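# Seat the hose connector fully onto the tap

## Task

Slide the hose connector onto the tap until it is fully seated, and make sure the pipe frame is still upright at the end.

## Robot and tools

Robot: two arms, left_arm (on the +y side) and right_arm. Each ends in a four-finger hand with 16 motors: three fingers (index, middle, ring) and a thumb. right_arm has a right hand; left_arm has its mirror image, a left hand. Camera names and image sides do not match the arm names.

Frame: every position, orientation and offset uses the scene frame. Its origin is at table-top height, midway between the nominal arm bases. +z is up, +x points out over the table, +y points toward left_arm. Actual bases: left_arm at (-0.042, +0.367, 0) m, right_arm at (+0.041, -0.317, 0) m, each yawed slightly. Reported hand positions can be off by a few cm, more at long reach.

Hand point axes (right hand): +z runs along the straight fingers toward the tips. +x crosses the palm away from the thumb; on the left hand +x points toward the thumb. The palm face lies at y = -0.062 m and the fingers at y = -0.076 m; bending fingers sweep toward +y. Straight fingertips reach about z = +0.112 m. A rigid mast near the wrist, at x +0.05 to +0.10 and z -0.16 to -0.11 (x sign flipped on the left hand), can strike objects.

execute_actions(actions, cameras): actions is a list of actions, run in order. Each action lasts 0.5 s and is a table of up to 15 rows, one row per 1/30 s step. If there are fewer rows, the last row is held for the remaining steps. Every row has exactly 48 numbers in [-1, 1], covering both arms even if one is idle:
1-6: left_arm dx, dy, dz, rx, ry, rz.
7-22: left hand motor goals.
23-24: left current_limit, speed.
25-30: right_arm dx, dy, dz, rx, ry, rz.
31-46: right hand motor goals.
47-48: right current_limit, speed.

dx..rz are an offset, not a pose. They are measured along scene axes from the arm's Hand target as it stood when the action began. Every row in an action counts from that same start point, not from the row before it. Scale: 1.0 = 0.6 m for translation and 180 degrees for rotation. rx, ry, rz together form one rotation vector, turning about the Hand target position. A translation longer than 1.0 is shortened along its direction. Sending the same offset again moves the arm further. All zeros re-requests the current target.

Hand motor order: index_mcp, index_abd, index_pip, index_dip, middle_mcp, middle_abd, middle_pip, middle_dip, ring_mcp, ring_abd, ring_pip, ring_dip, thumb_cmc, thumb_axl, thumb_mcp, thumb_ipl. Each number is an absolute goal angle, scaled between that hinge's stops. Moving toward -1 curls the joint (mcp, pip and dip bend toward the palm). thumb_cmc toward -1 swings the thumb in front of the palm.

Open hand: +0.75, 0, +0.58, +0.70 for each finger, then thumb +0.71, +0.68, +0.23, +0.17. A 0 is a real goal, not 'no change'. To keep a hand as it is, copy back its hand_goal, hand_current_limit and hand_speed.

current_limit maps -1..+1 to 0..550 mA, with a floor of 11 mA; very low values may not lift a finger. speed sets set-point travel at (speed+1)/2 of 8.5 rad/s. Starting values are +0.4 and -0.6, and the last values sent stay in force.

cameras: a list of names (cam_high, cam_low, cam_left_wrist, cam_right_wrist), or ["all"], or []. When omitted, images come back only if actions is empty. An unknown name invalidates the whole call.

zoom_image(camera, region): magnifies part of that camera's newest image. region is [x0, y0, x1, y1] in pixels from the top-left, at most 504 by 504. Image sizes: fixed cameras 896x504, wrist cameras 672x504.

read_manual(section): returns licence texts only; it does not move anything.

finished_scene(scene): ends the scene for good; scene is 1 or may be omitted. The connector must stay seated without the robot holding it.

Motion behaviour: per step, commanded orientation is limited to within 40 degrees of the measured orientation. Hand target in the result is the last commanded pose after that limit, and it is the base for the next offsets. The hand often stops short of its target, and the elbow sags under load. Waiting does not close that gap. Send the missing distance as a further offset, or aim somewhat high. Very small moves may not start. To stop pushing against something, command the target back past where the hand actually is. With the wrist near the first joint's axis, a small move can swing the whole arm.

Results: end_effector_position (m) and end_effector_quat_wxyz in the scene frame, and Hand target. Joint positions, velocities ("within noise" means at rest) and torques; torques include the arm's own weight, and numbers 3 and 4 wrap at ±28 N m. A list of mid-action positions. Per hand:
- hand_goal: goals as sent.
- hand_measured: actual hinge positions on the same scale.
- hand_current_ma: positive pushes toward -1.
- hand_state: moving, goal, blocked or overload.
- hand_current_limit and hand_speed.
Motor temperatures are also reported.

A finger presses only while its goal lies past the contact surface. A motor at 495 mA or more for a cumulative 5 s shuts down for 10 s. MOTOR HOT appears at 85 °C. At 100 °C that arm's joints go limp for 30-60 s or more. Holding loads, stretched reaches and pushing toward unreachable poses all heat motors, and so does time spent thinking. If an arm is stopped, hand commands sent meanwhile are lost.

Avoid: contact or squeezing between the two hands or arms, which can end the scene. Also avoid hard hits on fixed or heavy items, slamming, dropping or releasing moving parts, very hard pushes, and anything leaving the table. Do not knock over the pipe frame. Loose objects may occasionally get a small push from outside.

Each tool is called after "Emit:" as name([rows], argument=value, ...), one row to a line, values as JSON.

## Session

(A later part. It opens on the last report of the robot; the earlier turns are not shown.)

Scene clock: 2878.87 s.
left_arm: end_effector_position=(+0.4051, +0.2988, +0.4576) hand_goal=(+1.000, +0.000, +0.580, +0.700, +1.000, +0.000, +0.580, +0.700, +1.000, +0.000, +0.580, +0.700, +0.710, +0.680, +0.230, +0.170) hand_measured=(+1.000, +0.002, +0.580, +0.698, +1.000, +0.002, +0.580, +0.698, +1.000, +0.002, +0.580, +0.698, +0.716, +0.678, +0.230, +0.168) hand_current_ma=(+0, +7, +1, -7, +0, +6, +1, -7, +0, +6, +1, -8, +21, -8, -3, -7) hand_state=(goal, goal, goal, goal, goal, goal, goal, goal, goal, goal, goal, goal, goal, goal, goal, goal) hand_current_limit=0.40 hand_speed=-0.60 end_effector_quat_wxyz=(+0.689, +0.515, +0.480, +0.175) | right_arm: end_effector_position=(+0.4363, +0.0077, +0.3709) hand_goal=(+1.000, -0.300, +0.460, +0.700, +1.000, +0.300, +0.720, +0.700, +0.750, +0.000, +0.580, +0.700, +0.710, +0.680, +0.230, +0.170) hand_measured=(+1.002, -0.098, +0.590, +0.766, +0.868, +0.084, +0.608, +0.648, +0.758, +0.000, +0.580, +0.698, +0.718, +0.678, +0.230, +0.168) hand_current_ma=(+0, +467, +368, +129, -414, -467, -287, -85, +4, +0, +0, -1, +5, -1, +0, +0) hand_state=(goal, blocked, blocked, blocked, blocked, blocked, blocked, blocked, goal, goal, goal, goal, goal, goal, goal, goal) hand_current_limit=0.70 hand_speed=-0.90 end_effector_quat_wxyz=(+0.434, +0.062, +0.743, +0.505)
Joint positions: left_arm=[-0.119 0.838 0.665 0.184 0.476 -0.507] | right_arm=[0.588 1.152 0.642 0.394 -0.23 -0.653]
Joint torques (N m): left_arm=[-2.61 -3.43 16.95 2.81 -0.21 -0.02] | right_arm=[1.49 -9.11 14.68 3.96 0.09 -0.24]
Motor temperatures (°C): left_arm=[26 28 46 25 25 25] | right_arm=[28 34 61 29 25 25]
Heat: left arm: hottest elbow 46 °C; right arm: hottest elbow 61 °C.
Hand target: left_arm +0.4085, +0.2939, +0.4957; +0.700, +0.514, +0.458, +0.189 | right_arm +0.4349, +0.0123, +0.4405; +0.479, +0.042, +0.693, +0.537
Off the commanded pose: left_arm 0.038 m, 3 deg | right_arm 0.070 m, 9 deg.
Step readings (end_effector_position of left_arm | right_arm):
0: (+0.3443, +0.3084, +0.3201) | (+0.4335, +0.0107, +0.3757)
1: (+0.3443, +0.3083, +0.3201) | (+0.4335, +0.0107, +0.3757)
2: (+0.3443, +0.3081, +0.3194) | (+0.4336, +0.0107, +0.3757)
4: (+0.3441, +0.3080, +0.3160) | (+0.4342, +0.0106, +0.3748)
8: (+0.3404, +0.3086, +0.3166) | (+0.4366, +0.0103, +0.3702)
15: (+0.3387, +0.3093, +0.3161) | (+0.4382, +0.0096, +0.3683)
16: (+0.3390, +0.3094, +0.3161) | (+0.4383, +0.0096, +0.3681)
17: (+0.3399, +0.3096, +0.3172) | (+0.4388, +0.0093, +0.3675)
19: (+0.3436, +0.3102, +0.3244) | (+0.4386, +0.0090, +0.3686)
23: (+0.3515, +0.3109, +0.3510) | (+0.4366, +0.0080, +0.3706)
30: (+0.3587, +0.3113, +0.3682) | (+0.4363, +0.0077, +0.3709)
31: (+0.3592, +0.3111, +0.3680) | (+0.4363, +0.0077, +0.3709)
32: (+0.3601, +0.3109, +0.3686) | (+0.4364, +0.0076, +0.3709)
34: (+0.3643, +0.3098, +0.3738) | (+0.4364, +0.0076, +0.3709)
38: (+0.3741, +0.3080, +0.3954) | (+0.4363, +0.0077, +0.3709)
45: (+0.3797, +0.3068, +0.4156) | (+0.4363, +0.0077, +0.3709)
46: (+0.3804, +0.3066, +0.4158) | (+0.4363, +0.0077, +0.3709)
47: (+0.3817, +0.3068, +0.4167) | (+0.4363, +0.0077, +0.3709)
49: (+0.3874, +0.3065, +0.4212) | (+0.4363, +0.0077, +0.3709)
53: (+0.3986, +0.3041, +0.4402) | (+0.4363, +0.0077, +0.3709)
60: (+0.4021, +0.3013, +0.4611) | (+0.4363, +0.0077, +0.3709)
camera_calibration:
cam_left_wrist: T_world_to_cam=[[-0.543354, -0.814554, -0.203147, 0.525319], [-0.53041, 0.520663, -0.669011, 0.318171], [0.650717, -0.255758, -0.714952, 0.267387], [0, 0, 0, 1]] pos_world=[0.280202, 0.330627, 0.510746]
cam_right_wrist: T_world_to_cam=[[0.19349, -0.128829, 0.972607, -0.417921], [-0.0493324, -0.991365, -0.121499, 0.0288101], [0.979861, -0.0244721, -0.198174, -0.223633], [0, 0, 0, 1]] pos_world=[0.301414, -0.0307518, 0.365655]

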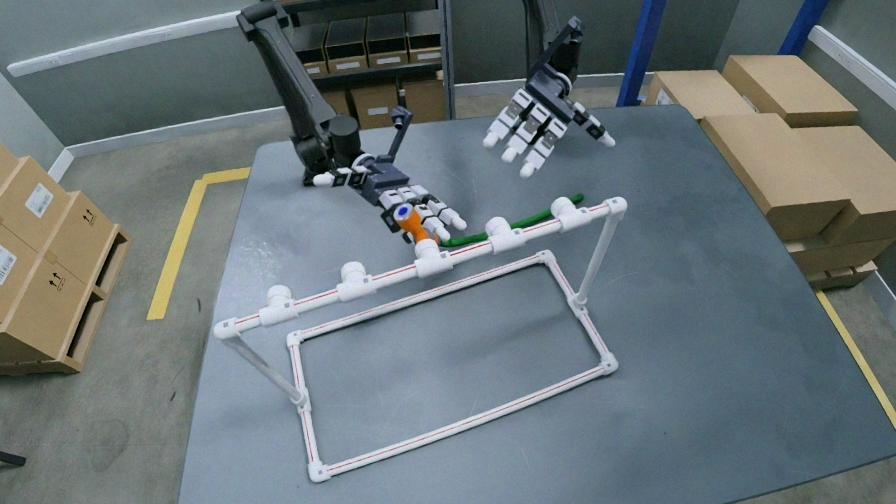

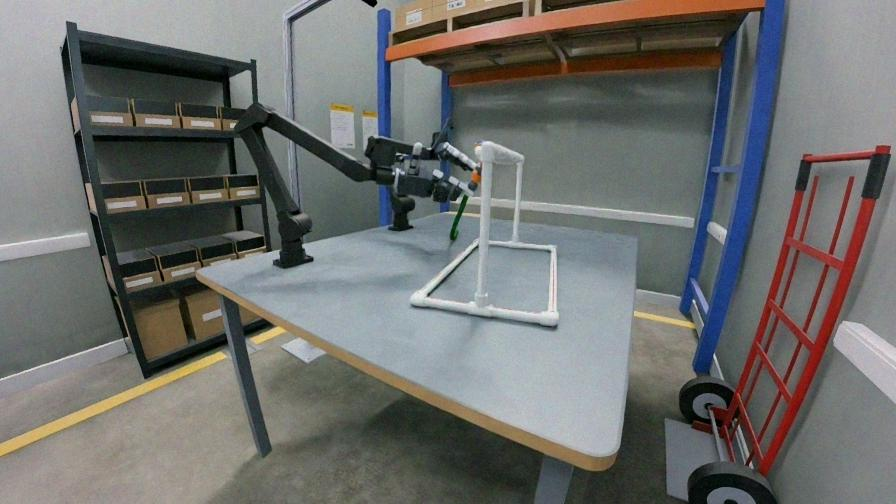

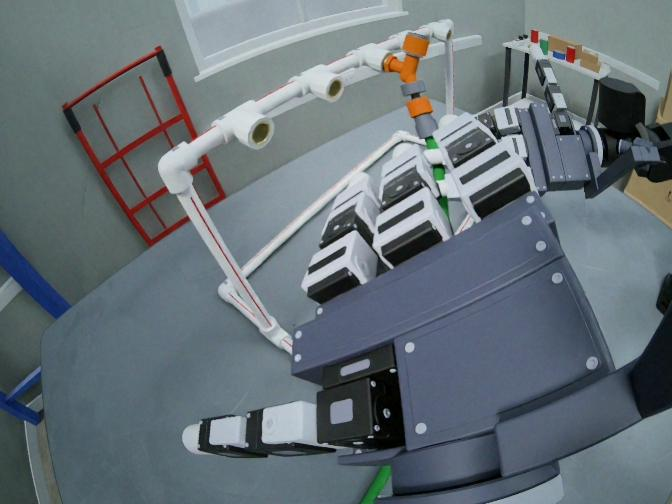

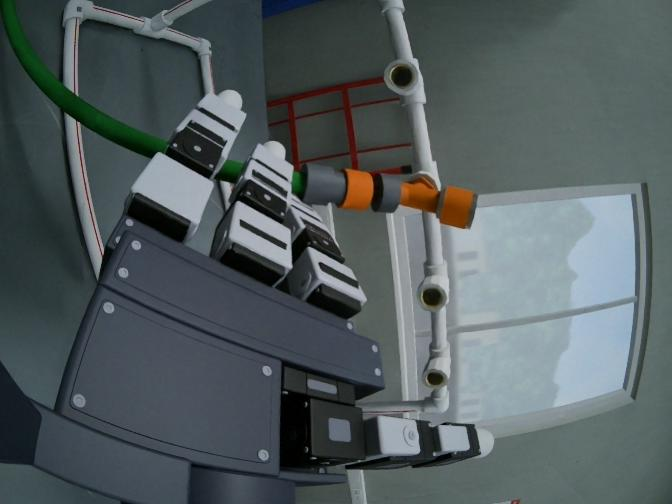

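Emit:
execute_actions([
  [[0.083,-0.033,0.133,0.0457,-0.019,0.0162,0.75,0,0.58,0.7,0.75,0,0.58,0.7,0.75,0,0.58,0.7,0.71,0.68,0.23,0.17,0.4,-0.6,0,0,0,0,0,0,1,-0.3,0.46,0.7,1,0.3,0.72,0.7,0.75,0,0.58,0.7,0.71,0.68,0.23,0.17,0.7,-0.9]],
  [[0.1,-0.057,0.073,0.0457,-0.019,0.0162,0.75,0,0.58,0.7,0.75,0,0.58,0.7,0.75,0,0.58,0.7,0.71,0.68,0.23,0.17,0.4,-0.6,0,0,0,0,0,0,1,-0.3,0.46,0.7,1,0.3,0.72,0.7,0.75,0,0.58,0.7,0.71,0.68,0.23,0.17,0.7,-0.9]],
  [[0.1,-0.058,0,0.0457,-0.019,0.0162,0.75,0,0.58,0.7,0.75,0,0.58,0.7,0.75,0,0.58,0.7,0.71,0.68,0.23,0.17,0.4,-0.6,0,0,0,0,0,0,1,-0.3,0.46,0.7,1,0.3,0.72,0.7,0.75,0,0.58,0.7,0.71,0.68,0.23,0.17,0.7,-0.9]],
  [[0.1,-0.058,0,0,0,0,0.75,0,0.58,0.7,0.75,0,0.58,0.7,0.75,0,0.58,0.7,0.71,0.68,0.23,0.17,0.4,-0.6,0,0,0,0,0,0,1,-0.3,0.46,0.7,1,0.3,0.72,0.7,0.75,0,0.58,0.7,0.71,0.68,0.23,0.17,0.7,-0.9]],
  [[0.069,-0.05,0,0,0,0,0.75,0,0.58,0.7,0.75,0,0.58,0.7,0.75,0,0.58,0.7,0.71,0.68,0.23,0.17,0.4,-0.6,0,0,0,0,0,0,1,-0.3,0.46,0.7,1,0.3,0.72,0.7,0.75,0,0.58,0.7,0.71,0.68,0.23,0.17,0.7,-0.9]],
], cameras=["all"])

Emit:
zoom_image(camera="cam_high", region=[330, 100, 610, 300])

Emit:
zoom_image(camera="cam_low", region=[390, 100, 570, 260])

Scene clock: 2991.73 s.
left_arm: end_effector_position=(+0.6811, +0.1456, +0.5800) hand_goal=(+0.750, +0.000, +0.580, +0.700, +0.750, +0.000, +0.580, +0.700, +0.750, +0.000, +0.580, +0.700, +0.710, +0.680, +0.230, +0.170) hand_measured=(+0.770, +0.002, +0.580, +0.698, +0.766, +0.002, +0.580, +0.698, +0.770, +0.002, +0.580, +0.698, +0.720, +0.678, +0.230, +0.168) hand_current_ma=(+82, +7, +2, -7, +65, +6, +2, -7, +82, +6, +1, -8, +37, -8, -3, -7) hand_state=(blocked, goal, goal, goal, goal, goal, goal, goal, blocked, goal, goal, goal, goal, goal, goal, goal) hand_current_limit=0.40 hand_speed=-0.60 end_effector_quat_wxyz=(+0.582, +0.608, +0.399, +0.364) | right_arm: end_effector_position=(+0.4363, +0.0077, +0.3709) hand_goal=(+1.000, -0.300, +0.460, +0.700, +1.000, +0.300, +0.720, +0.700, +0.750, +0.000, +0.580, +0.700, +0.710, +0.680, +0.230, +0.170) hand_measured=(+1.002, -0.098, +0.590, +0.766, +0.868, +0.084, +0.608, +0.648, +0.758, +0.000, +0.580, +0.698, +0.718, +0.678, +0.230, +0.168) hand_current_ma=(+0, +467, +368, +129, -414, -467, -287, -85, +4, +0, +0, -1, +5, -1, +0, +0) hand_state=(goal, blocked, blocked, blocked, blocked, blocked, blocked, blocked, goal, goal, goal, goal, goal, goal, goal, goal) hand_current_limit=0.70 hand_speed=-0.90 end_effector_quat_wxyz=(+0.434, +0.062, +0.743, +0.505)
Joint positions: left_arm=[-0.322 1.652 1.671 -0.076 0.133 -0.014] | right_arm=[0.588 1.152 0.642 0.394 -0.23 -0.653]
Joint torques (N m): left_arm=[-2.37 -15.68 17.33 2.97 -0.2 -0.01] | right_arm=[1.9 -9.05 14.6 4.21 0.07 -0.25]
Motor temperatures (°C): left_arm=[26 28 65 25 25 25] | right_arm=[28 34 67 28 25 24]
Heat: left arm: hottest elbow 65 °C; right arm: hottest elbow 67 °C.
Hand target: left_arm +0.6797, +0.1401, +0.6191; +0.596, +0.596, +0.381, +0.380 | right_arm +0.4349, +0.0123, +0.4405; +0.479, +0.042, +0.693, +0.537
Off the commanded pose: left_arm 0.039 m, 3 deg | right_arm 0.070 m, 9 deg.
Step readings (end_effector_position of left_arm | right_arm):
0: (+0.4051, +0.2988, +0.4576) | (+0.4363, +0.0077, +0.3709)
1: (+0.4053, +0.2990, +0.4582) | (+0.4363, +0.0077, +0.3709)
2: (+0.4071, +0.2992, +0.4601) | (+0.4363, +0.0077, +0.3709)
4: (+0.4159, +0.2977, +0.4688) | (+0.4363, +0.0077, +0.3709)
8: (+0.4364, +0.2890, +0.5119) | (+0.4363, +0.0077, +0.3709)
15: (+0.4479, +0.2826, +0.5509) | (+0.4363, +0.0077, +0.3709)
16: (+0.4500, +0.2823, +0.5506) | (+0.4363, +0.0077, +0.3709)
17: (+0.4542, +0.2819, +0.5506) | (+0.4363, +0.0077, +0.3709)
19: (+0.4683, +0.2773, +0.5540) | (+0.4363, +0.0077, +0.3709)
23: (+0.5027, +0.2567, +0.5657) | (+0.4363, +0.0077, +0.3709)
30: (+0.5190, +0.2448, +0.5698) | (+0.4363, +0.0077, +0.3709)
31: (+0.5192, +0.2449, +0.5715) | (+0.4363, +0.0077, +0.3709)
32: (+0.5211, +0.2450, +0.5742) | (+0.4363, +0.0077, +0.3709)
34: (+0.5299, +0.2403, +0.5826) | (+0.4363, +0.0077, +0.3709)
38: (+0.5597, +0.2254, +0.5884) | (+0.4363, +0.0077, +0.3709)
45: (+0.5848, +0.2104, +0.5609) | (+0.4363, +0.0077, +0.3709)
46: (+0.5855, +0.2101, +0.5603) | (+0.4363, +0.0077, +0.3709)
47: (+0.5875, +0.2091, +0.5609) | (+0.4363, +0.0077, +0.3709)
49: (+0.5959, +0.2050, +0.5689) | (+0.4363, +0.0077, +0.3709)
53: (+0.6191, +0.1904, +0.5848) | (+0.4363, +0.0077, +0.3709)
60: (+0.6381, +0.1748, +0.5743) | (+0.4363, +0.0077, +0.3709)
61: (+0.6394, +0.1743, +0.5731) | (+0.4363, +0.0077, +0.3709)
62: (+0.6421, +0.1737, +0.5721) | (+0.4363, +0.0077, +0.3709)
64: (+0.6495, +0.1690, +0.5764) | (+0.4363, +0.0077, +0.3709)
68: (+0.6682, +0.1598, +0.5849) | (+0.4363, +0.0077, +0.3709)
75: (+0.6807, +0.1473, +0.5760) | (+0.4363, +0.0077, +0.3709)
camera_calibration:
cam_left_wrist: T_world_to_cam=[[-0.372752, -0.680853, -0.630473, 0.687572], [-0.508376, 0.718238, -0.475066, 0.469937], [0.77628, 0.143435, -0.613854, -0.066292], [0, 0, 0, 1]] pos_world=[0.54666, 0.140117, 0.616053]
cam_right_wrist: T_world_to_cam=[[0.19349, -0.128829, 0.972607, -0.417921], [-0.0493324, -0.991365, -0.121499, 0.0288101], [0.979861, -0.0244721, -0.198174, -0.223633], [0, 0, 0, 1]] pos_world=[0.301414, -0.0307518, 0.365655]

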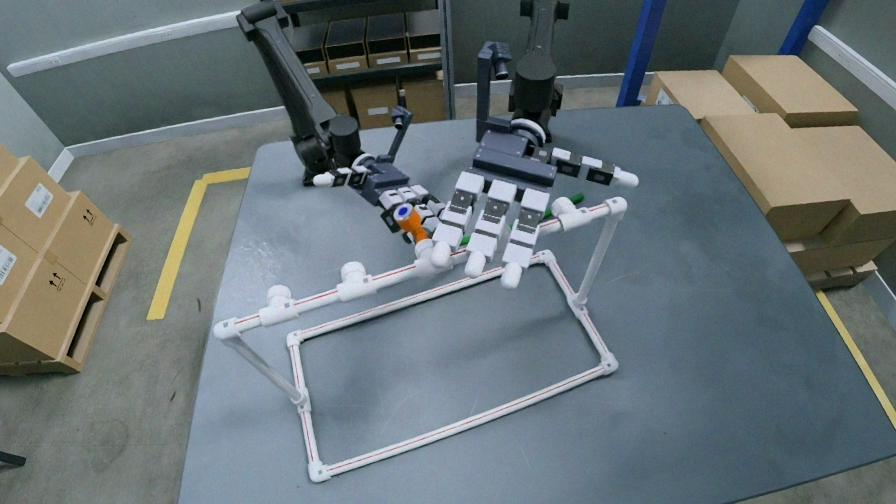

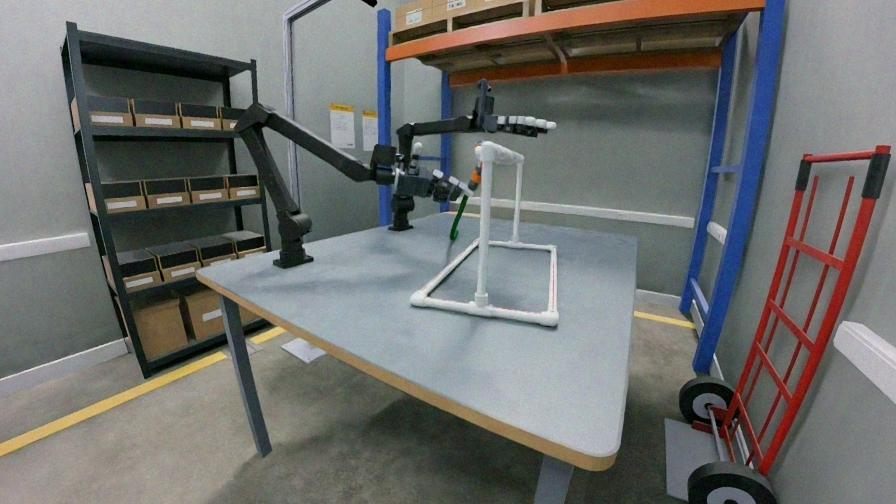

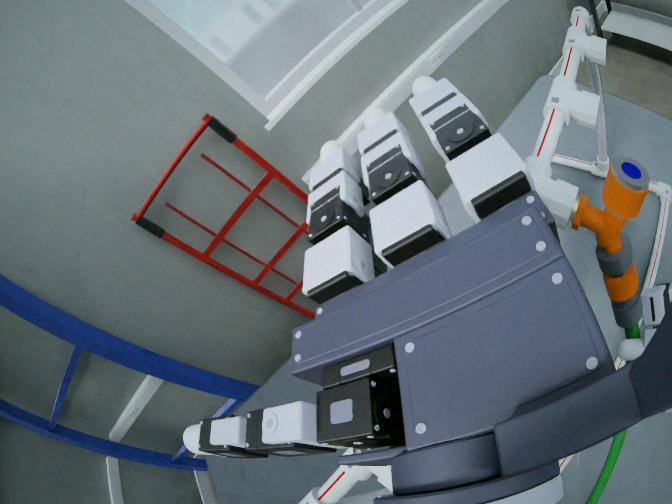

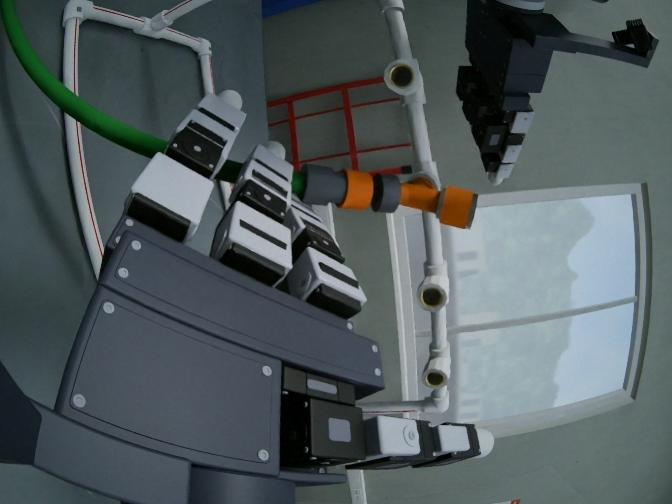

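Scaled by 1.800 from the camera's 896x504 image, which has a finer 1280x720 frame.

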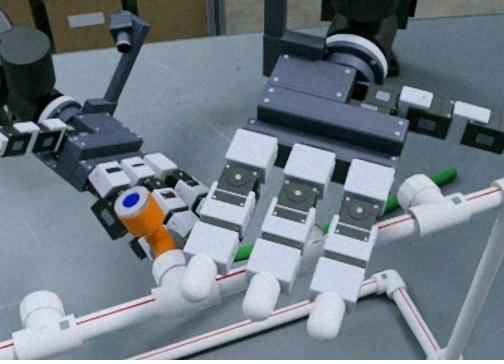

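Scaled by 2.800 from the camera's 896x504 image, which has a finer 1280x720 frame.

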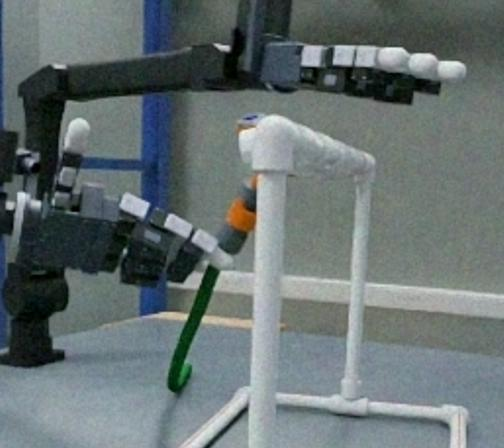

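Emit:
execute_actions([
  [[0,0,-0.06,0,0,0,0.75,0,0.58,0.7,0.75,0,0.58,0.7,0.75,0,0.58,0.7,0.71,0.68,0.23,0.17,0.4,-0.6,0,0,0,0,0,0,1,-0.3,0.46,0.7,1,0.3,0.72,0.7,0.75,0,0.58,0.7,0.71,0.68,0.23,0.17,0.7,-0.9]],
  [[0,0,-0.05,0,0,0,0.75,0,0.58,0.7,0.75,0,0.58,0.7,0.75,0,0.58,0.7,0.71,0.68,0.23,0.17,0.4,-0.6,0,0,0,0,0,0,1,-0.3,0.46,0.7,1,0.3,0.72,0.7,0.75,0,0.58,0.7,0.71,0.68,0.23,0.17,0.7,-0.9]],
  [[0,0,-0.04,0,0,0,0.75,0,0.58,0.7,0.75,0,0.58,0.7,0.75,0,0.58,0.7,0.71,0.68,0.23,0.17,0.4,-0.6,0,0,0,0,0,0,1,-0.3,0.46,0.7,1,0.3,0.72,0.7,0.75,0,0.58,0.7,0.71,0.68,0.23,0.17,0.7,-0.9]],
], cameras=["cam_low","cam_high","cam_right_wrist"])

Emit:
zoom_image(camera="cam_low", region=[390, 100, 570, 260])

Emit:
zoom_image(camera="cam_right_wrist", region=[290, 130, 430, 230])

Scene clock: 3018.77 s.
left_arm: end_effector_position=(+0.6808, +0.1457, +0.5233) hand_goal=(+0.750, +0.000, +0.580, +0.700, +0.750, +0.000, +0.580, +0.700, +0.750, +0.000, +0.580, +0.700, +0.710, +0.680, +0.230, +0.170) hand_measured=(+0.770, +0.002, +0.582, +0.698, +0.762, +0.002, +0.582, +0.698, +0.770, +0.002, +0.580, +0.698, +0.722, +0.678, +0.230, +0.168) hand_current_ma=(+83, +7, +3, -6, +51, +6, +3, -7, +82, +6, +3, -8, +41, -8, -3, -7) hand_state=(blocked, goal, goal, goal, goal, goal, goal, goal, blocked, goal, goal, goal, goal, goal, goal, goal) hand_current_limit=0.40 hand_speed=-0.60 end_effector_quat_wxyz=(+0.591, +0.599, +0.391, +0.372) | right_arm: end_effector_position=(+0.4364, +0.0077, +0.3709) hand_goal=(+1.000, -0.300, +0.460, +0.700, +1.000, +0.300, +0.720, +0.700, +0.750, +0.000, +0.580, +0.700, +0.710, +0.680, +0.230, +0.170) hand_measured=(+1.002, -0.098, +0.590, +0.766, +0.868, +0.084, +0.608, +0.648, +0.758, +0.000, +0.580, +0.698, +0.718, +0.678, +0.230, +0.168) hand_current_ma=(+0, +468, +368, +129, -414, -467, -287, -85, +4, +0, +0, -1, +5, -1, +0, +0) hand_state=(goal, blocked, blocked, blocked, blocked, blocked, blocked, blocked, goal, goal, goal, goal, goal, goal, goal, goal) hand_current_limit=0.70 hand_speed=-0.90 end_effector_quat_wxyz=(+0.434, +0.062, +0.743, +0.505)
Joint positions: left_arm=[-0.322 1.668 1.522 0.122 0.133 -0.013] | right_arm=[0.588 1.152 0.642 0.394 -0.229 -0.653]
Joint torques (N m): left_arm=[-2.32 -15.62 12.1 4.1 -0.2 -0.03] | right_arm=[1.73 -9 14.72 4.1 0.11 -0.25]
Motor temperatures (°C): left_arm=[26 29 68 25 25 25] | right_arm=[28 34 68 28 25 24]
Heat: left arm: hottest elbow 68 °C; right arm: hottest elbow 68 °C.
Hand target: left_arm +0.6797, +0.1402, +0.5292; +0.596, +0.596, +0.381, +0.380 | right_arm +0.4349, +0.0123, +0.4405; +0.479, +0.042, +0.693, +0.537
Off the commanded pose: left_arm 0.008 m, 2 deg | right_arm 0.070 m, 9 deg.
Step readings (end_effector_position of left_arm | right_arm):
0: (+0.6811, +0.1456, +0.5800) | (+0.4363, +0.0077, +0.3709)
1: (+0.6811, +0.1456, +0.5800) | (+0.4363, +0.0077, +0.3709)
2: (+0.6811, +0.1456, +0.5801) | (+0.4363, +0.0077, +0.3709)
4: (+0.6806, +0.1458, +0.5823) | (+0.4363, +0.0077, +0.3709)
8: (+0.6791, +0.1462, +0.5843) | (+0.4363, +0.0077, +0.3709)
15: (+0.6803, +0.1459, +0.5771) | (+0.4363, +0.0077, +0.3709)
16: (+0.6807, +0.1457, +0.5759) | (+0.4363, +0.0077, +0.3709)
17: (+0.6804, +0.1458, +0.5747) | (+0.4363, +0.0077, +0.3709)
19: (+0.6795, +0.1461, +0.5700) | (+0.4363, +0.0077, +0.3709)
23: (+0.6803, +0.1458, +0.5516) | (+0.4363, +0.0077, +0.3709)
30: (+0.6841, +0.1447, +0.5370) | (+0.4363, +0.0077, +0.3709)
31: (+0.6839, +0.1447, +0.5372) | (+0.4363, +0.0077, +0.3709)
32: (+0.6835, +0.1448, +0.5370) | (+0.4363, +0.0077, +0.3709)
34: (+0.6822, +0.1452, +0.5362) | (+0.4363, +0.0077, +0.3709)
38: (+0.6812, +0.1455, +0.5259) | (+0.4363, +0.0077, +0.3709)
45: (+0.6808, +0.1457, +0.5236) | (+0.4364, +0.0077, +0.3709)
camera_calibration:
cam_right_wrist: T_world_to_cam=[[0.193436, -0.128905, 0.972608, -0.417907], [-0.0497377, -0.991345, -0.121496, 0.0289332], [0.979851, -0.0248735, -0.198173, -0.223642], [0, 0, 0, 1]] pos_world=[0.301414, -0.0307503, 0.365655]
Images, in order (width x height): cam_high 896x504, cam_low 896x504, cam_right_wrist 672x504.

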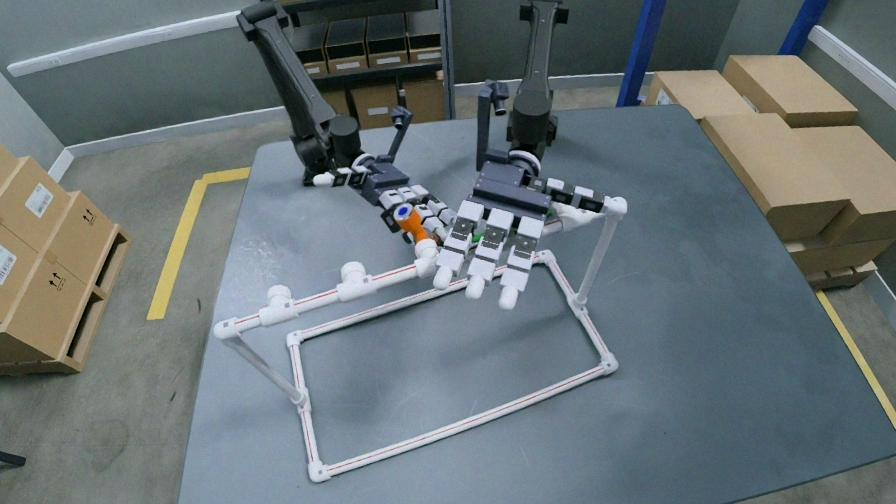

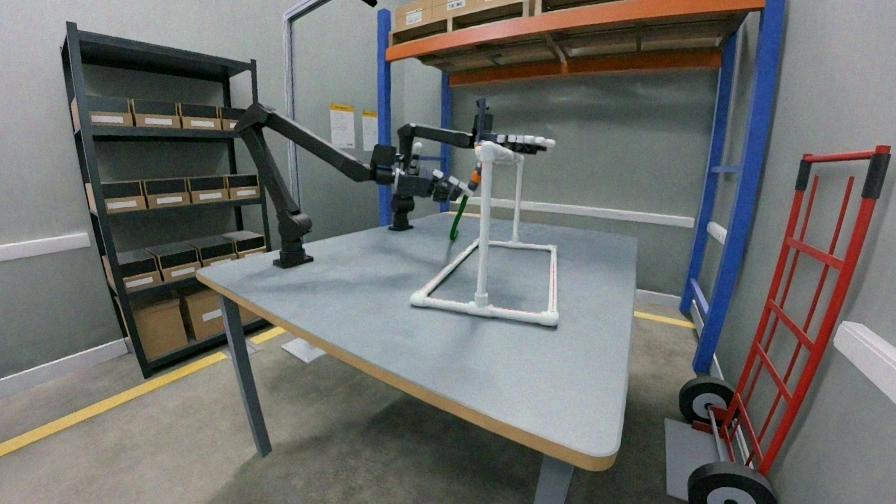

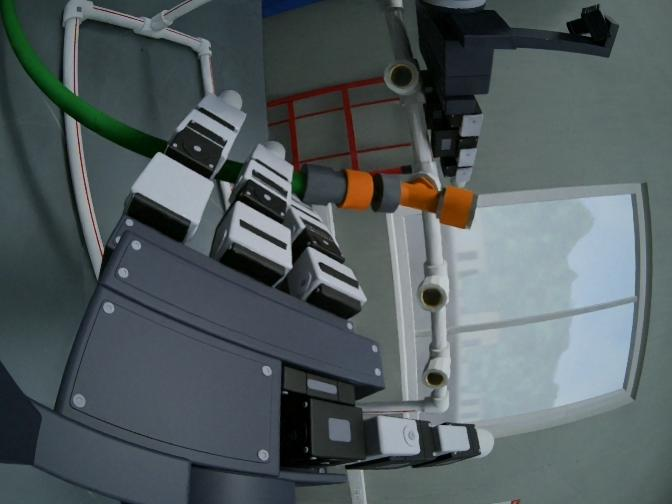

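Scaled by 2.800 from the camera's 896x504 image, which has a finer 1280x720 frame.

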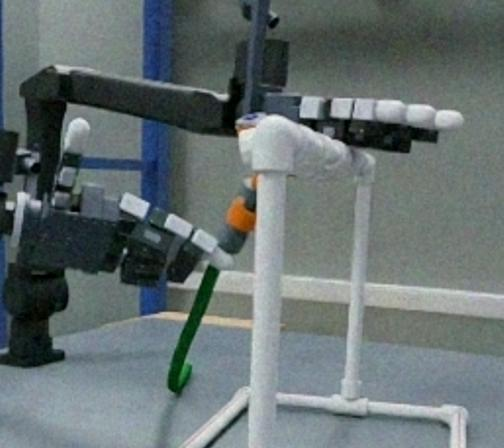

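Scaled by 3.600 from the camera's 672x504 image, which has a finer 960x720 frame.

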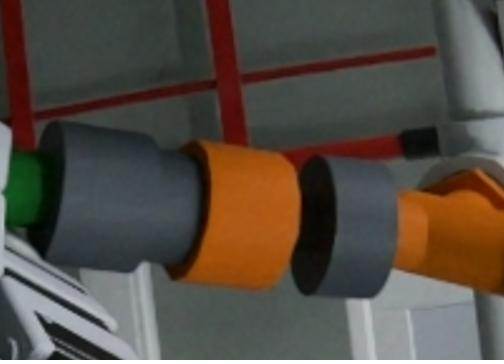

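Emit:
execute_actions([
  [[0,0,-0.05,0,0,0,0.75,0,0.58,0.7,0.75,0,0.58,0.7,0.75,0,0.58,0.7,0.71,0.68,0.23,0.17,0.4,-0.6,0,0,0,0,0,0,1,-0.3,0.46,0.7,1,0.3,0.72,0.7,0.75,0,0.58,0.7,0.71,0.68,0.23,0.17,0.7,-0.9]],
  [[0,0,-0.05,0,0,0,0.75,0,0.58,0.7,0.75,0,0.58,0.7,0.75,0,0.58,0.7,0.71,0.68,0.23,0.17,0.4,-0.6,0,0,0,0,0,0,1,-0.3,0.46,0.7,1,0.3,0.72,0.7,0.75,0,0.58,0.7,0.71,0.68,0.23,0.17,0.7,-0.9]],
], cameras=["cam_low","cam_high","cam_right_wrist"])

Emit:
zoom_image(camera="cam_low", region=[390, 100, 570, 260])

Emit:
zoom_image(camera="cam_right_wrist", region=[290, 130, 430, 230])

Scene clock: 3033.20 s.
left_arm: end_effector_position=(+0.6663, +0.1502, +0.5171) hand_goal=(+0.750, +0.000, +0.580, +0.700, +0.750, +0.000, +0.580, +0.700, +0.750, +0.000, +0.580, +0.700, +0.710, +0.680, +0.230, +0.170) hand_measured=(+0.770, +0.002, +0.582, +0.698, +0.728, +0.002, +0.582, +0.698, +0.770, +0.002, +0.580, +0.698, +0.722, +0.678, +0.230, +0.168) hand_current_ma=(+83, +7, +3, -6, -93, +6, +3, -7, +82, +6, +3, -8, +41, -8, -3, -7) hand_state=(blocked, goal, goal, goal, blocked, goal, goal, goal, blocked, goal, goal, goal, goal, goal, goal, goal) hand_current_limit=0.40 hand_speed=-0.60 end_effector_quat_wxyz=(+0.618, +0.572, +0.368, +0.395) | right_arm: end_effector_position=(+0.4365, +0.0076, +0.3709) hand_goal=(+1.000, -0.300, +0.460, +0.700, +1.000, +0.300, +0.720, +0.700, +0.750, +0.000, +0.580, +0.700, +0.710, +0.680, +0.230, +0.170) hand_measured=(+1.002, -0.098, +0.590, +0.766, +0.868, +0.084, +0.608, +0.648, +0.758, +0.000, +0.580, +0.698, +0.718, +0.678, +0.230, +0.168) hand_current_ma=(+0, +467, +368, +129, -414, -467, -287, -85, +4, +0, +0, -1, +5, -1, +0, +0) hand_state=(goal, blocked, blocked, blocked, blocked, blocked, blocked, blocked, goal, goal, goal, goal, goal, goal, goal, goal) hand_current_limit=0.70 hand_speed=-0.90 end_effector_quat_wxyz=(+0.434, +0.063, +0.743, +0.505)
Joint positions: left_arm=[-0.322 1.668 1.438 0.306 0.132 -0.013] | right_arm=[0.588 1.152 0.642 0.394 -0.229 -0.651]
Joint torques (N m): left_arm=[-2.43 -12.75 8.66 2.78 -0.15 -0.02] | right_arm=[1.49 -8.64 14.6 4.11 0.11 -0.25]
Motor temperatures (°C): left_arm=[26 30 62 25 25 25] | right_arm=[28 34 68 28 25 24]
Heat: left arm: hottest elbow 62 °C; right arm: hottest elbow 68 °C.
Hand target: left_arm +0.6797, +0.1402, +0.4691; +0.596, +0.596, +0.381, +0.380 | right_arm +0.4349, +0.0123, +0.4405; +0.479, +0.042, +0.693, +0.537
Off the commanded pose: left_arm 0.051 m, 4 deg | right_arm 0.070 m, 9 deg.
Step readings (end_effector_position of left_arm | right_arm):
0: (+0.6808, +0.1457, +0.5233) | (+0.4364, +0.0077, +0.3709)
1: (+0.6807, +0.1457, +0.5230) | (+0.4364, +0.0077, +0.3709)
2: (+0.6803, +0.1458, +0.5222) | (+0.4364, +0.0077, +0.3709)
4: (+0.6783, +0.1464, +0.5209) | (+0.4364, +0.0077, +0.3709)
8: (+0.6754, +0.1473, +0.5203) | (+0.4364, +0.0077, +0.3709)
15: (+0.6742, +0.1477, +0.5202) | (+0.4364, +0.0077, +0.3709)
16: (+0.6741, +0.1477, +0.5200) | (+0.4364, +0.0077, +0.3709)
17: (+0.6735, +0.1479, +0.5194) | (+0.4364, +0.0077, +0.3709)
19: (+0.6713, +0.1487, +0.5182) | (+0.4364, +0.0077, +0.3709)
23: (+0.6680, +0.1497, +0.5175) | (+0.4365, +0.0076, +0.3709)
30: (+0.6666, +0.1502, +0.5172) | (+0.4365, +0.0076, +0.3709)
camera_calibration:
cam_right_wrist: T_world_to_cam=[[0.194401, -0.129953, 0.972276, -0.418228], [-0.049991, -0.99121, -0.122489, 0.0293939], [0.979648, -0.0247932, -0.199188, -0.223285], [0, 0, 0, 1]] pos_world=[0.301514, -0.0307505, 0.365757]
Images, in order (width x height): cam_high 896x504, cam_low 896x504, cam_right_wrist 672x504.

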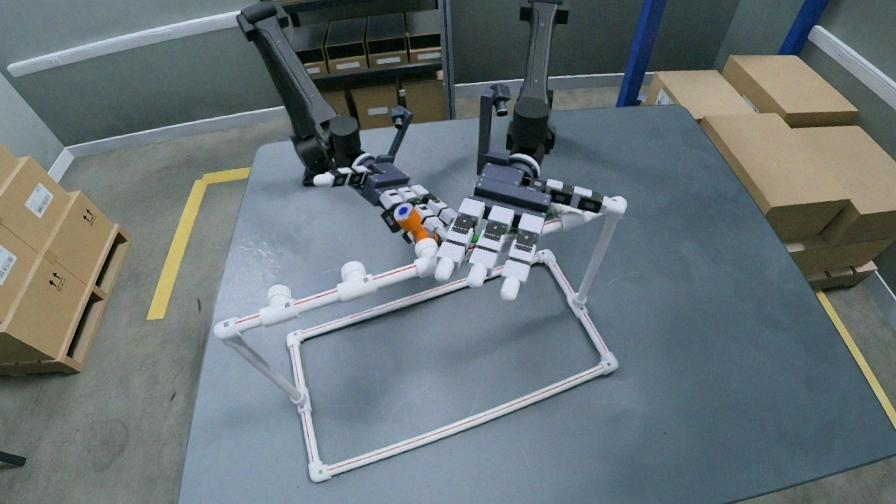

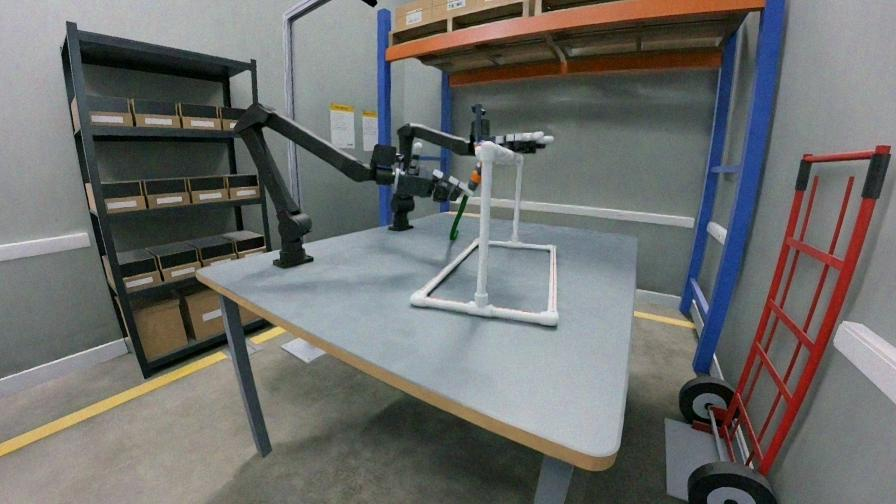

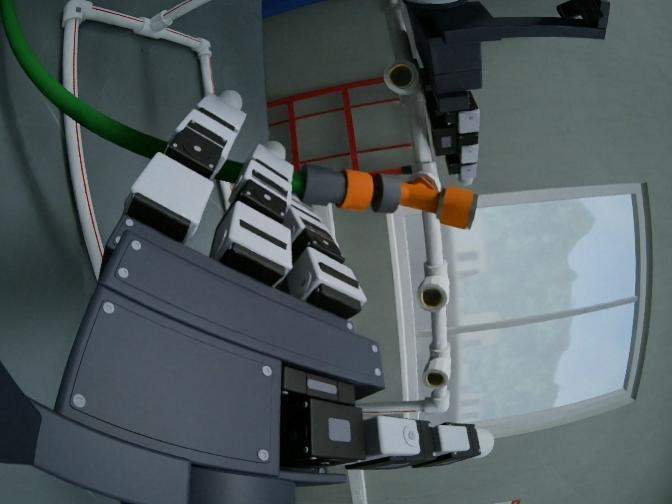

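Scaled by 2.800 from the camera's 896x504 image, which has a finer 1280x720 frame.

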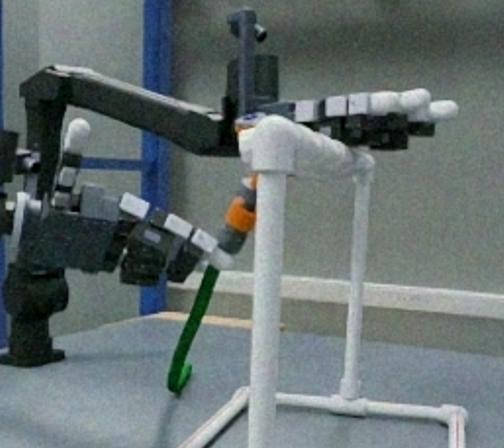

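Scaled by 3.600 from the camera's 672x504 image, which has a finer 960x720 frame.

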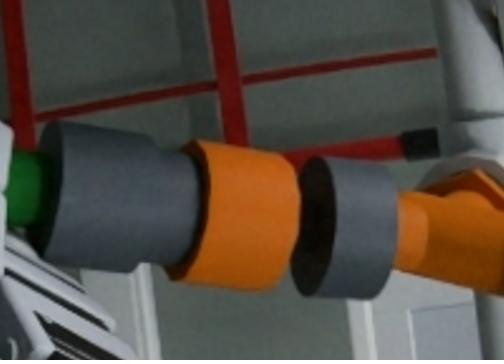

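Emit:
execute_actions([
  [[0,0,-0.03,0,0,0,0.75,0,0.58,0.7,0.75,0,0.58,0.7,0.75,0,0.58,0.7,0.71,0.68,0.23,0.17,0.4,-0.6,0,-0.003,0.03,0,-0.02,0,1,-0.3,0.46,0.7,1,0.3,0.72,0.7,0.75,0,0.58,0.7,0.71,0.68,0.23,0.17,0.75,-0.9]],
  [[0,0,0,0,0,0,0.75,0,0.58,0.7,0.75,0,0.58,0.7,0.75,0,0.58,0.7,0.71,0.68,0.23,0.17,0.4,-0.6,0,-0.003,0.03,0,-0.02,0,1,-0.3,0.46,0.7,1,0.3,0.72,0.7,0.75,0,0.58,0.7,0.71,0.68,0.23,0.17,0.75,-0.9]],
], cameras=["cam_low","cam_high","cam_right_wrist"])

Emit:
zoom_image(camera="cam_low", region=[390, 100, 570, 260])

Emit:
zoom_image(camera="cam_right_wrist", region=[290, 130, 430, 230])

Scene clock: 3050.63 s.
left_arm: end_effector_position=(+0.6612, +0.1519, +0.5150) hand_goal=(+0.750, +0.000, +0.580, +0.700, +0.750, +0.000, +0.580, +0.700, +0.750, +0.000, +0.580, +0.700, +0.710, +0.680, +0.230, +0.170) hand_measured=(+0.770, +0.002, +0.582, +0.698, +0.722, +0.002, +0.582, +0.698, +0.770, +0.002, +0.580, +0.698, +0.722, +0.678, +0.230, +0.168) hand_current_ma=(+83, +7, +3, -6, -122, +6, +3, -7, +82, +6, +3, -8, +41, -8, -3, -7) hand_state=(blocked, goal, goal, goal, blocked, goal, goal, goal, blocked, goal, goal, goal, goal, goal, goal, goal) hand_current_limit=0.40 hand_speed=-0.60 end_effector_quat_wxyz=(+0.626, +0.563, +0.361, +0.402) | right_arm: end_effector_position=(+0.4349, +0.0072, +0.3721) hand_goal=(+1.000, -0.300, +0.460, +0.700, +1.000, +0.300, +0.720, +0.700, +0.750, +0.000, +0.580, +0.700, +0.710, +0.680, +0.230, +0.170) hand_measured=(+1.002, -0.100, +0.590, +0.766, +0.868, +0.084, +0.608, +0.648, +0.758, +0.000, +0.580, +0.698, +0.718, +0.678, +0.230, +0.168) hand_current_ma=(+1, +481, +368, +129, -414, -481, -287, -85, +4, +0, +0, -1, +5, -1, +0, +0) hand_state=(goal, blocked, blocked, blocked, blocked, blocked, blocked, blocked, goal, goal, goal, goal, goal, goal, goal, goal) hand_current_limit=0.75 hand_speed=-0.90 end_effector_quat_wxyz=(+0.439, +0.051, +0.742, +0.504)
Joint positions: left_arm=[-0.322 1.668 1.414 0.361 0.132 -0.013] | right_arm=[0.58 1.152 0.642 0.401 -0.246 -0.675]
Joint torques (N m): left_arm=[-2.37 -11.81 7.72 2.24 -0.13 -0.02] | right_arm=[0.26 -10.4 17.25 5.48 -0.12 -0.74]
Motor temperatures (°C): left_arm=[26 31 57 25 25 25] | right_arm=[28 34 68 29 25 24]
Heat: left arm: hottest elbow 57 °C; right arm: hottest elbow 68 °C.
Hand target: left_arm +0.6797, +0.1402, +0.4511; +0.596, +0.596, +0.381, +0.380 | right_arm +0.4349, +0.0087, +0.4764; +0.521, +0.008, +0.662, +0.539
Off the commanded pose: left_arm 0.067 m, 6 deg | right_arm 0.104 m, 15 deg.
Step readings (end_effector_position of left_arm | right_arm):
0: (+0.6663, +0.1502, +0.5171) | (+0.4365, +0.0076, +0.3709)
1: (+0.6663, +0.1503, +0.5172) | (+0.4365, +0.0076, +0.3709)
2: (+0.6660, +0.1504, +0.5167) | (+0.4365, +0.0076, +0.3711)
4: (+0.6645, +0.1509, +0.5161) | (+0.4363, +0.0076, +0.3716)
8: (+0.6624, +0.1515, +0.5156) | (+0.4358, +0.0079, +0.3719)
15: (+0.6613, +0.1519, +0.5153) | (+0.4356, +0.0081, +0.3718)
16: (+0.6613, +0.1519, +0.5151) | (+0.4355, +0.0081, +0.3719)
17: (+0.6613, +0.1519, +0.5152) | (+0.4351, +0.0083, +0.3721)
19: (+0.6612, +0.1519, +0.5151) | (+0.4346, +0.0085, +0.3724)
23: (+0.6611, +0.1519, +0.5153) | (+0.4349, +0.0075, +0.3722)
30: (+0.6611, +0.1519, +0.5153) | (+0.4349, +0.0073, +0.3721)
camera_calibration:
cam_right_wrist: T_world_to_cam=[[0.174523, -0.116797, 0.977702, -0.412527], [-0.0362253, -0.993029, -0.112161, 0.0191971], [0.983986, -0.0158428, -0.177538, -0.231432], [0, 0, 0, 1]] pos_world=[0.300417, -0.032785, 0.364393]
Images, in order (width x height): cam_high 896x504, cam_low 896x504, cam_right_wrist 672x504.

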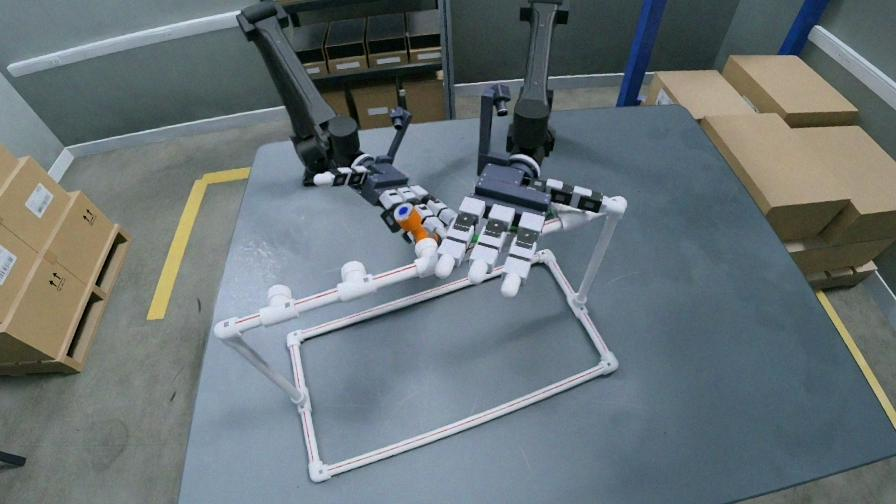

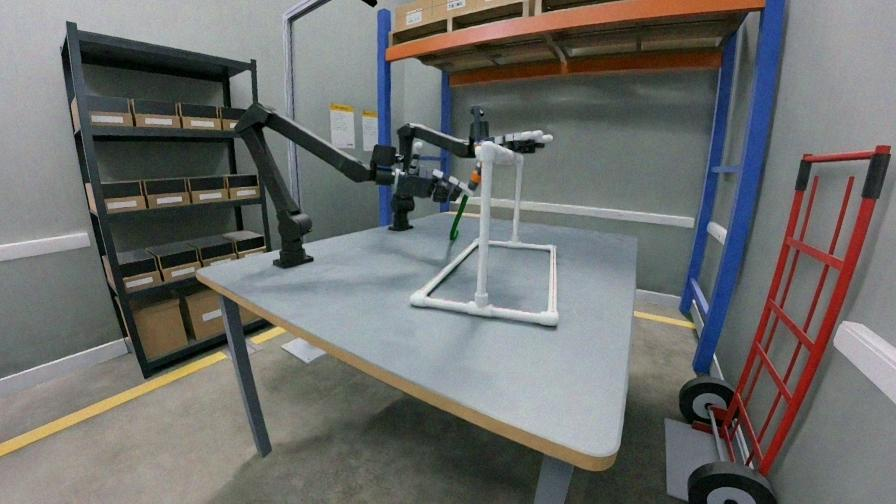

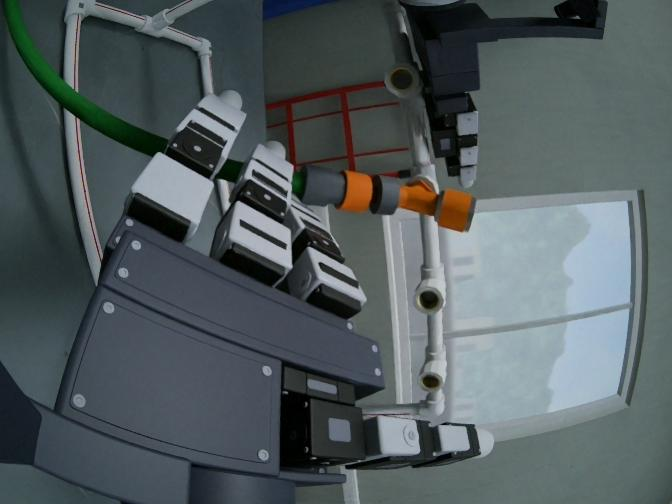

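Scaled by 2.800 from the camera's 896x504 image, which has a finer 1280x720 frame.

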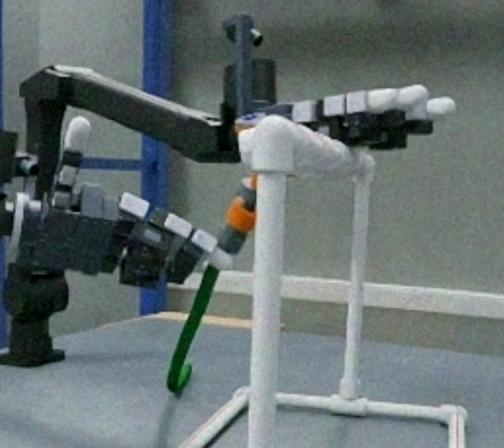

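Scaled by 3.600 from the camera's 672x504 image, which has a finer 960x720 frame.

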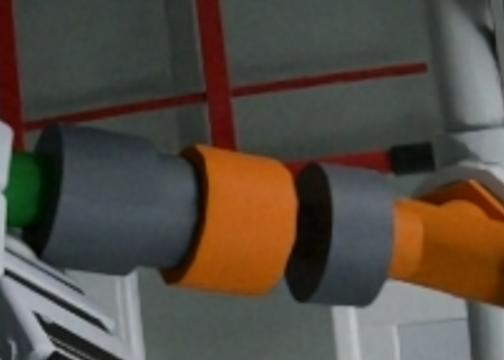

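Emit:
execute_actions([
  [[0,0,-0.03,0,0,0,0.75,0,0.58,0.7,0.75,0,0.58,0.7,0.75,0,0.58,0.7,0.71,0.68,0.23,0.17,0.4,-0.6,0.005,-0.003,0.04,0,-0.03,0,1,-0.3,0.4,0.6,1,0.3,0.72,0.7,0.75,0,0.58,0.7,0.71,0.68,0.23,0.17,0.75,-0.9]],
  [[0,0,0,0,0,0,0.75,0,0.58,0.7,0.75,0,0.58,0.7,0.75,0,0.58,0.7,0.71,0.68,0.23,0.17,0.4,-0.6,0.005,-0.003,0.04,0,-0.03,0,1,-0.3,0.4,0.6,1,0.3,0.72,0.7,0.75,0,0.58,0.7,0.71,0.68,0.23,0.17,0.75,-0.9]],
], cameras=["cam_low","cam_high","cam_right_wrist"])

Emit:
zoom_image(camera="cam_low", region=[390, 100, 570, 260])

Emit:
zoom_image(camera="cam_right_wrist", region=[270, 130, 410, 230])

Scene clock: 3073.90 s.
left_arm: end_effector_position=(+0.6558, +0.1536, +0.5130) hand_goal=(+0.750, +0.000, +0.580, +0.700, +0.750, +0.000, +0.580, +0.700, +0.750, +0.000, +0.580, +0.700, +0.710, +0.680, +0.230, +0.170) hand_measured=(+0.770, +0.002, +0.582, +0.698, +0.712, +0.002, +0.582, +0.698, +0.770, +0.002, +0.580, +0.698, +0.722, +0.678, +0.230, +0.168) hand_current_ma=(+83, +7, +3, -6, -163, +6, +3, -7, +82, +6, +3, -8, +41, -8, -3, -7) hand_state=(blocked, goal, goal, goal, blocked, goal, goal, goal, blocked, goal, goal, goal, goal, goal, goal, goal) hand_current_limit=0.40 hand_speed=-0.60 end_effector_quat_wxyz=(+0.633, +0.555, +0.354, +0.408) | right_arm: end_effector_position=(+0.4336, +0.0044, +0.3730) hand_goal=(+1.000, -0.300, +0.400, +0.600, +1.000, +0.300, +0.720, +0.700, +0.750, +0.000, +0.580, +0.700, +0.710, +0.680, +0.230, +0.170) hand_measured=(+1.002, -0.206, +0.608, +0.766, +0.868, +0.004, +0.608, +0.648, +0.758, +0.000, +0.580, +0.698, +0.718, +0.678, +0.230, +0.168) hand_current_ma=(+1, +175, +481, +481, -414, -481, -287, -85, +4, +0, +0, -1, +5, -1, +0, +0) hand_state=(goal, blocked, blocked, blocked, blocked, blocked, blocked, blocked, goal, goal, goal, goal, goal, goal, goal, goal) hand_current_limit=0.75 hand_speed=-0.90 end_effector_quat_wxyz=(+0.460, +0.012, +0.732, +0.502)
Joint positions: left_arm=[-0.322 1.669 1.39 0.415 0.131 -0.013] | right_arm=[0.546 1.171 0.642 0.453 -0.307 -0.749]
Joint torques (N m): left_arm=[-2.32 -10.75 6.83 1.88 -0.11 -0.03] | right_arm=[-0.79 -10.64 21.41 6.94 0.13 -0.88]
Motor temperatures (°C): left_arm=[26 31 52 25 25 25] | right_arm=[28 35 74 29 25 25]
Heat: left arm: hottest elbow 52 °C; right arm: hottest elbow 74 °C.
Hand target: left_arm +0.6797, +0.1402, +0.4331; +0.596, +0.596, +0.381, +0.380 | right_arm +0.4408, +0.0051, +0.5245; +0.581, -0.043, +0.610, +0.537
Off the commanded pose: left_arm 0.084 m, 8 deg | right_arm 0.152 m, 21 deg.
Step readings (end_effector_position of left_arm | right_arm):
0: (+0.6612, +0.1519, +0.5150) | (+0.4349, +0.0072, +0.3721)
1: (+0.6611, +0.1519, +0.5151) | (+0.4348, +0.0073, +0.3722)
2: (+0.6608, +0.1521, +0.5149) | (+0.4346, +0.0071, +0.3726)
4: (+0.6593, +0.1525, +0.5141) | (+0.4343, +0.0065, +0.3731)
8: (+0.6571, +0.1532, +0.5136) | (+0.4344, +0.0056, +0.3732)
15: (+0.6560, +0.1536, +0.5131) | (+0.4340, +0.0058, +0.3730)
16: (+0.6560, +0.1536, +0.5132) | (+0.4339, +0.0057, +0.3730)
17: (+0.6559, +0.1536, +0.5131) | (+0.4338, +0.0056, +0.3733)
19: (+0.6558, +0.1536, +0.5130) | (+0.4339, +0.0051, +0.3732)
23: (+0.6558, +0.1536, +0.5131) | (+0.4339, +0.0044, +0.3732)
30: (+0.6558, +0.1536, +0.5131) | (+0.4337, +0.0046, +0.3727)
camera_calibration:
cam_right_wrist: T_world_to_cam=[[0.10032, -0.0823081, 0.991545, -0.386724], [0.00472552, -0.996522, -0.0831994, -0.012047], [0.994944, 0.0130321, -0.099582, -0.264114], [0, 0, 0, 1]] pos_world=[0.301631, -0.0403936, 0.356151]
Images, in order (width x height): cam_high 896x504, cam_low 896x504, cam_right_wrist 672x504.

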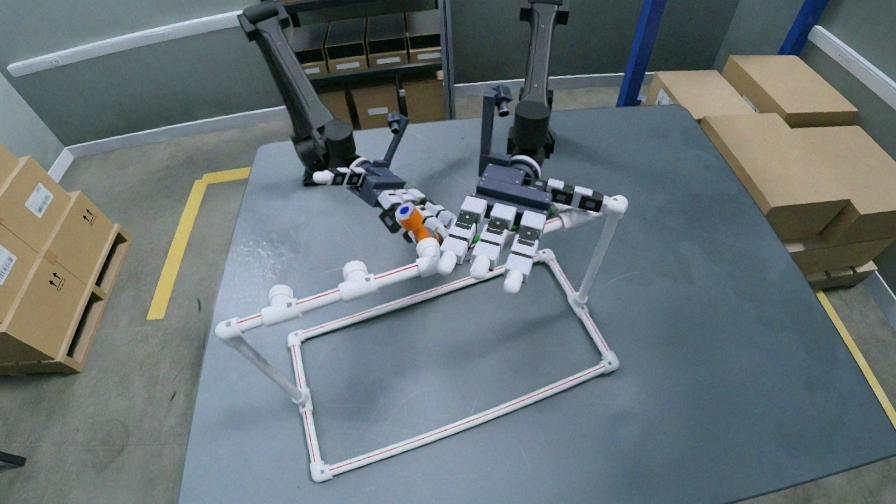

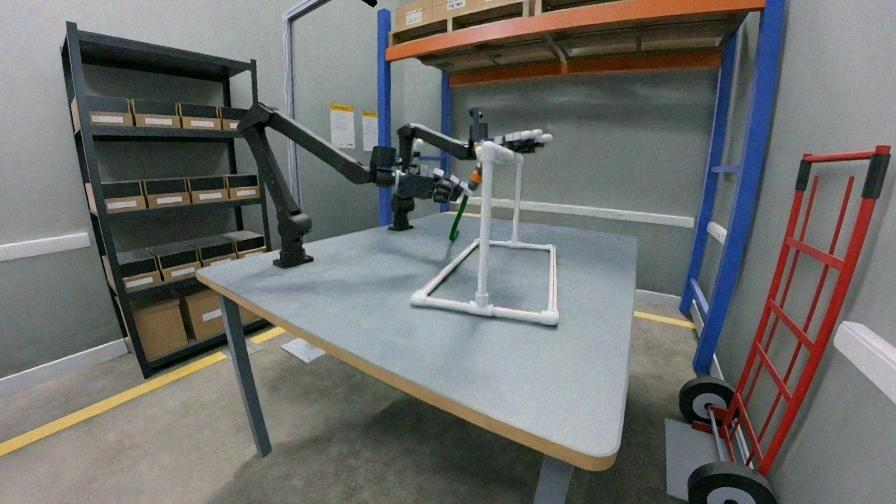

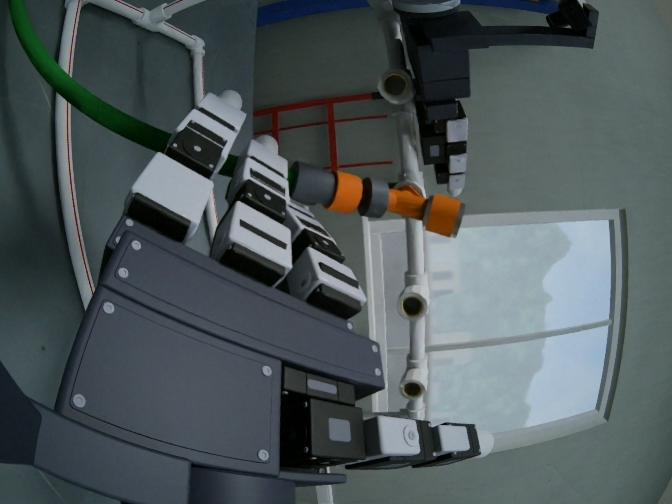

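Scaled by 2.800 from the camera's 896x504 image, which has a finer 1280x720 frame.

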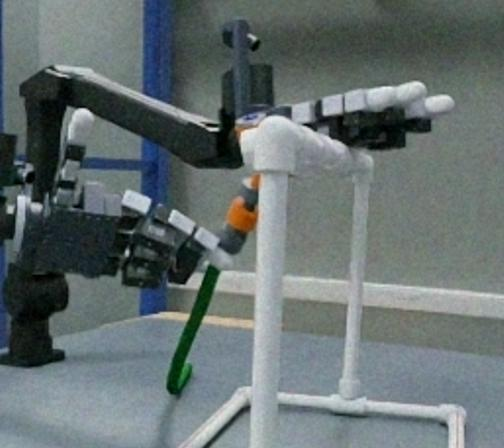

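Scaled by 3.600 from the camera's 672x504 image, which has a finer 960x720 frame.

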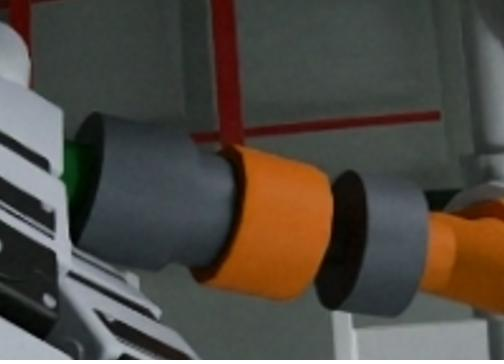

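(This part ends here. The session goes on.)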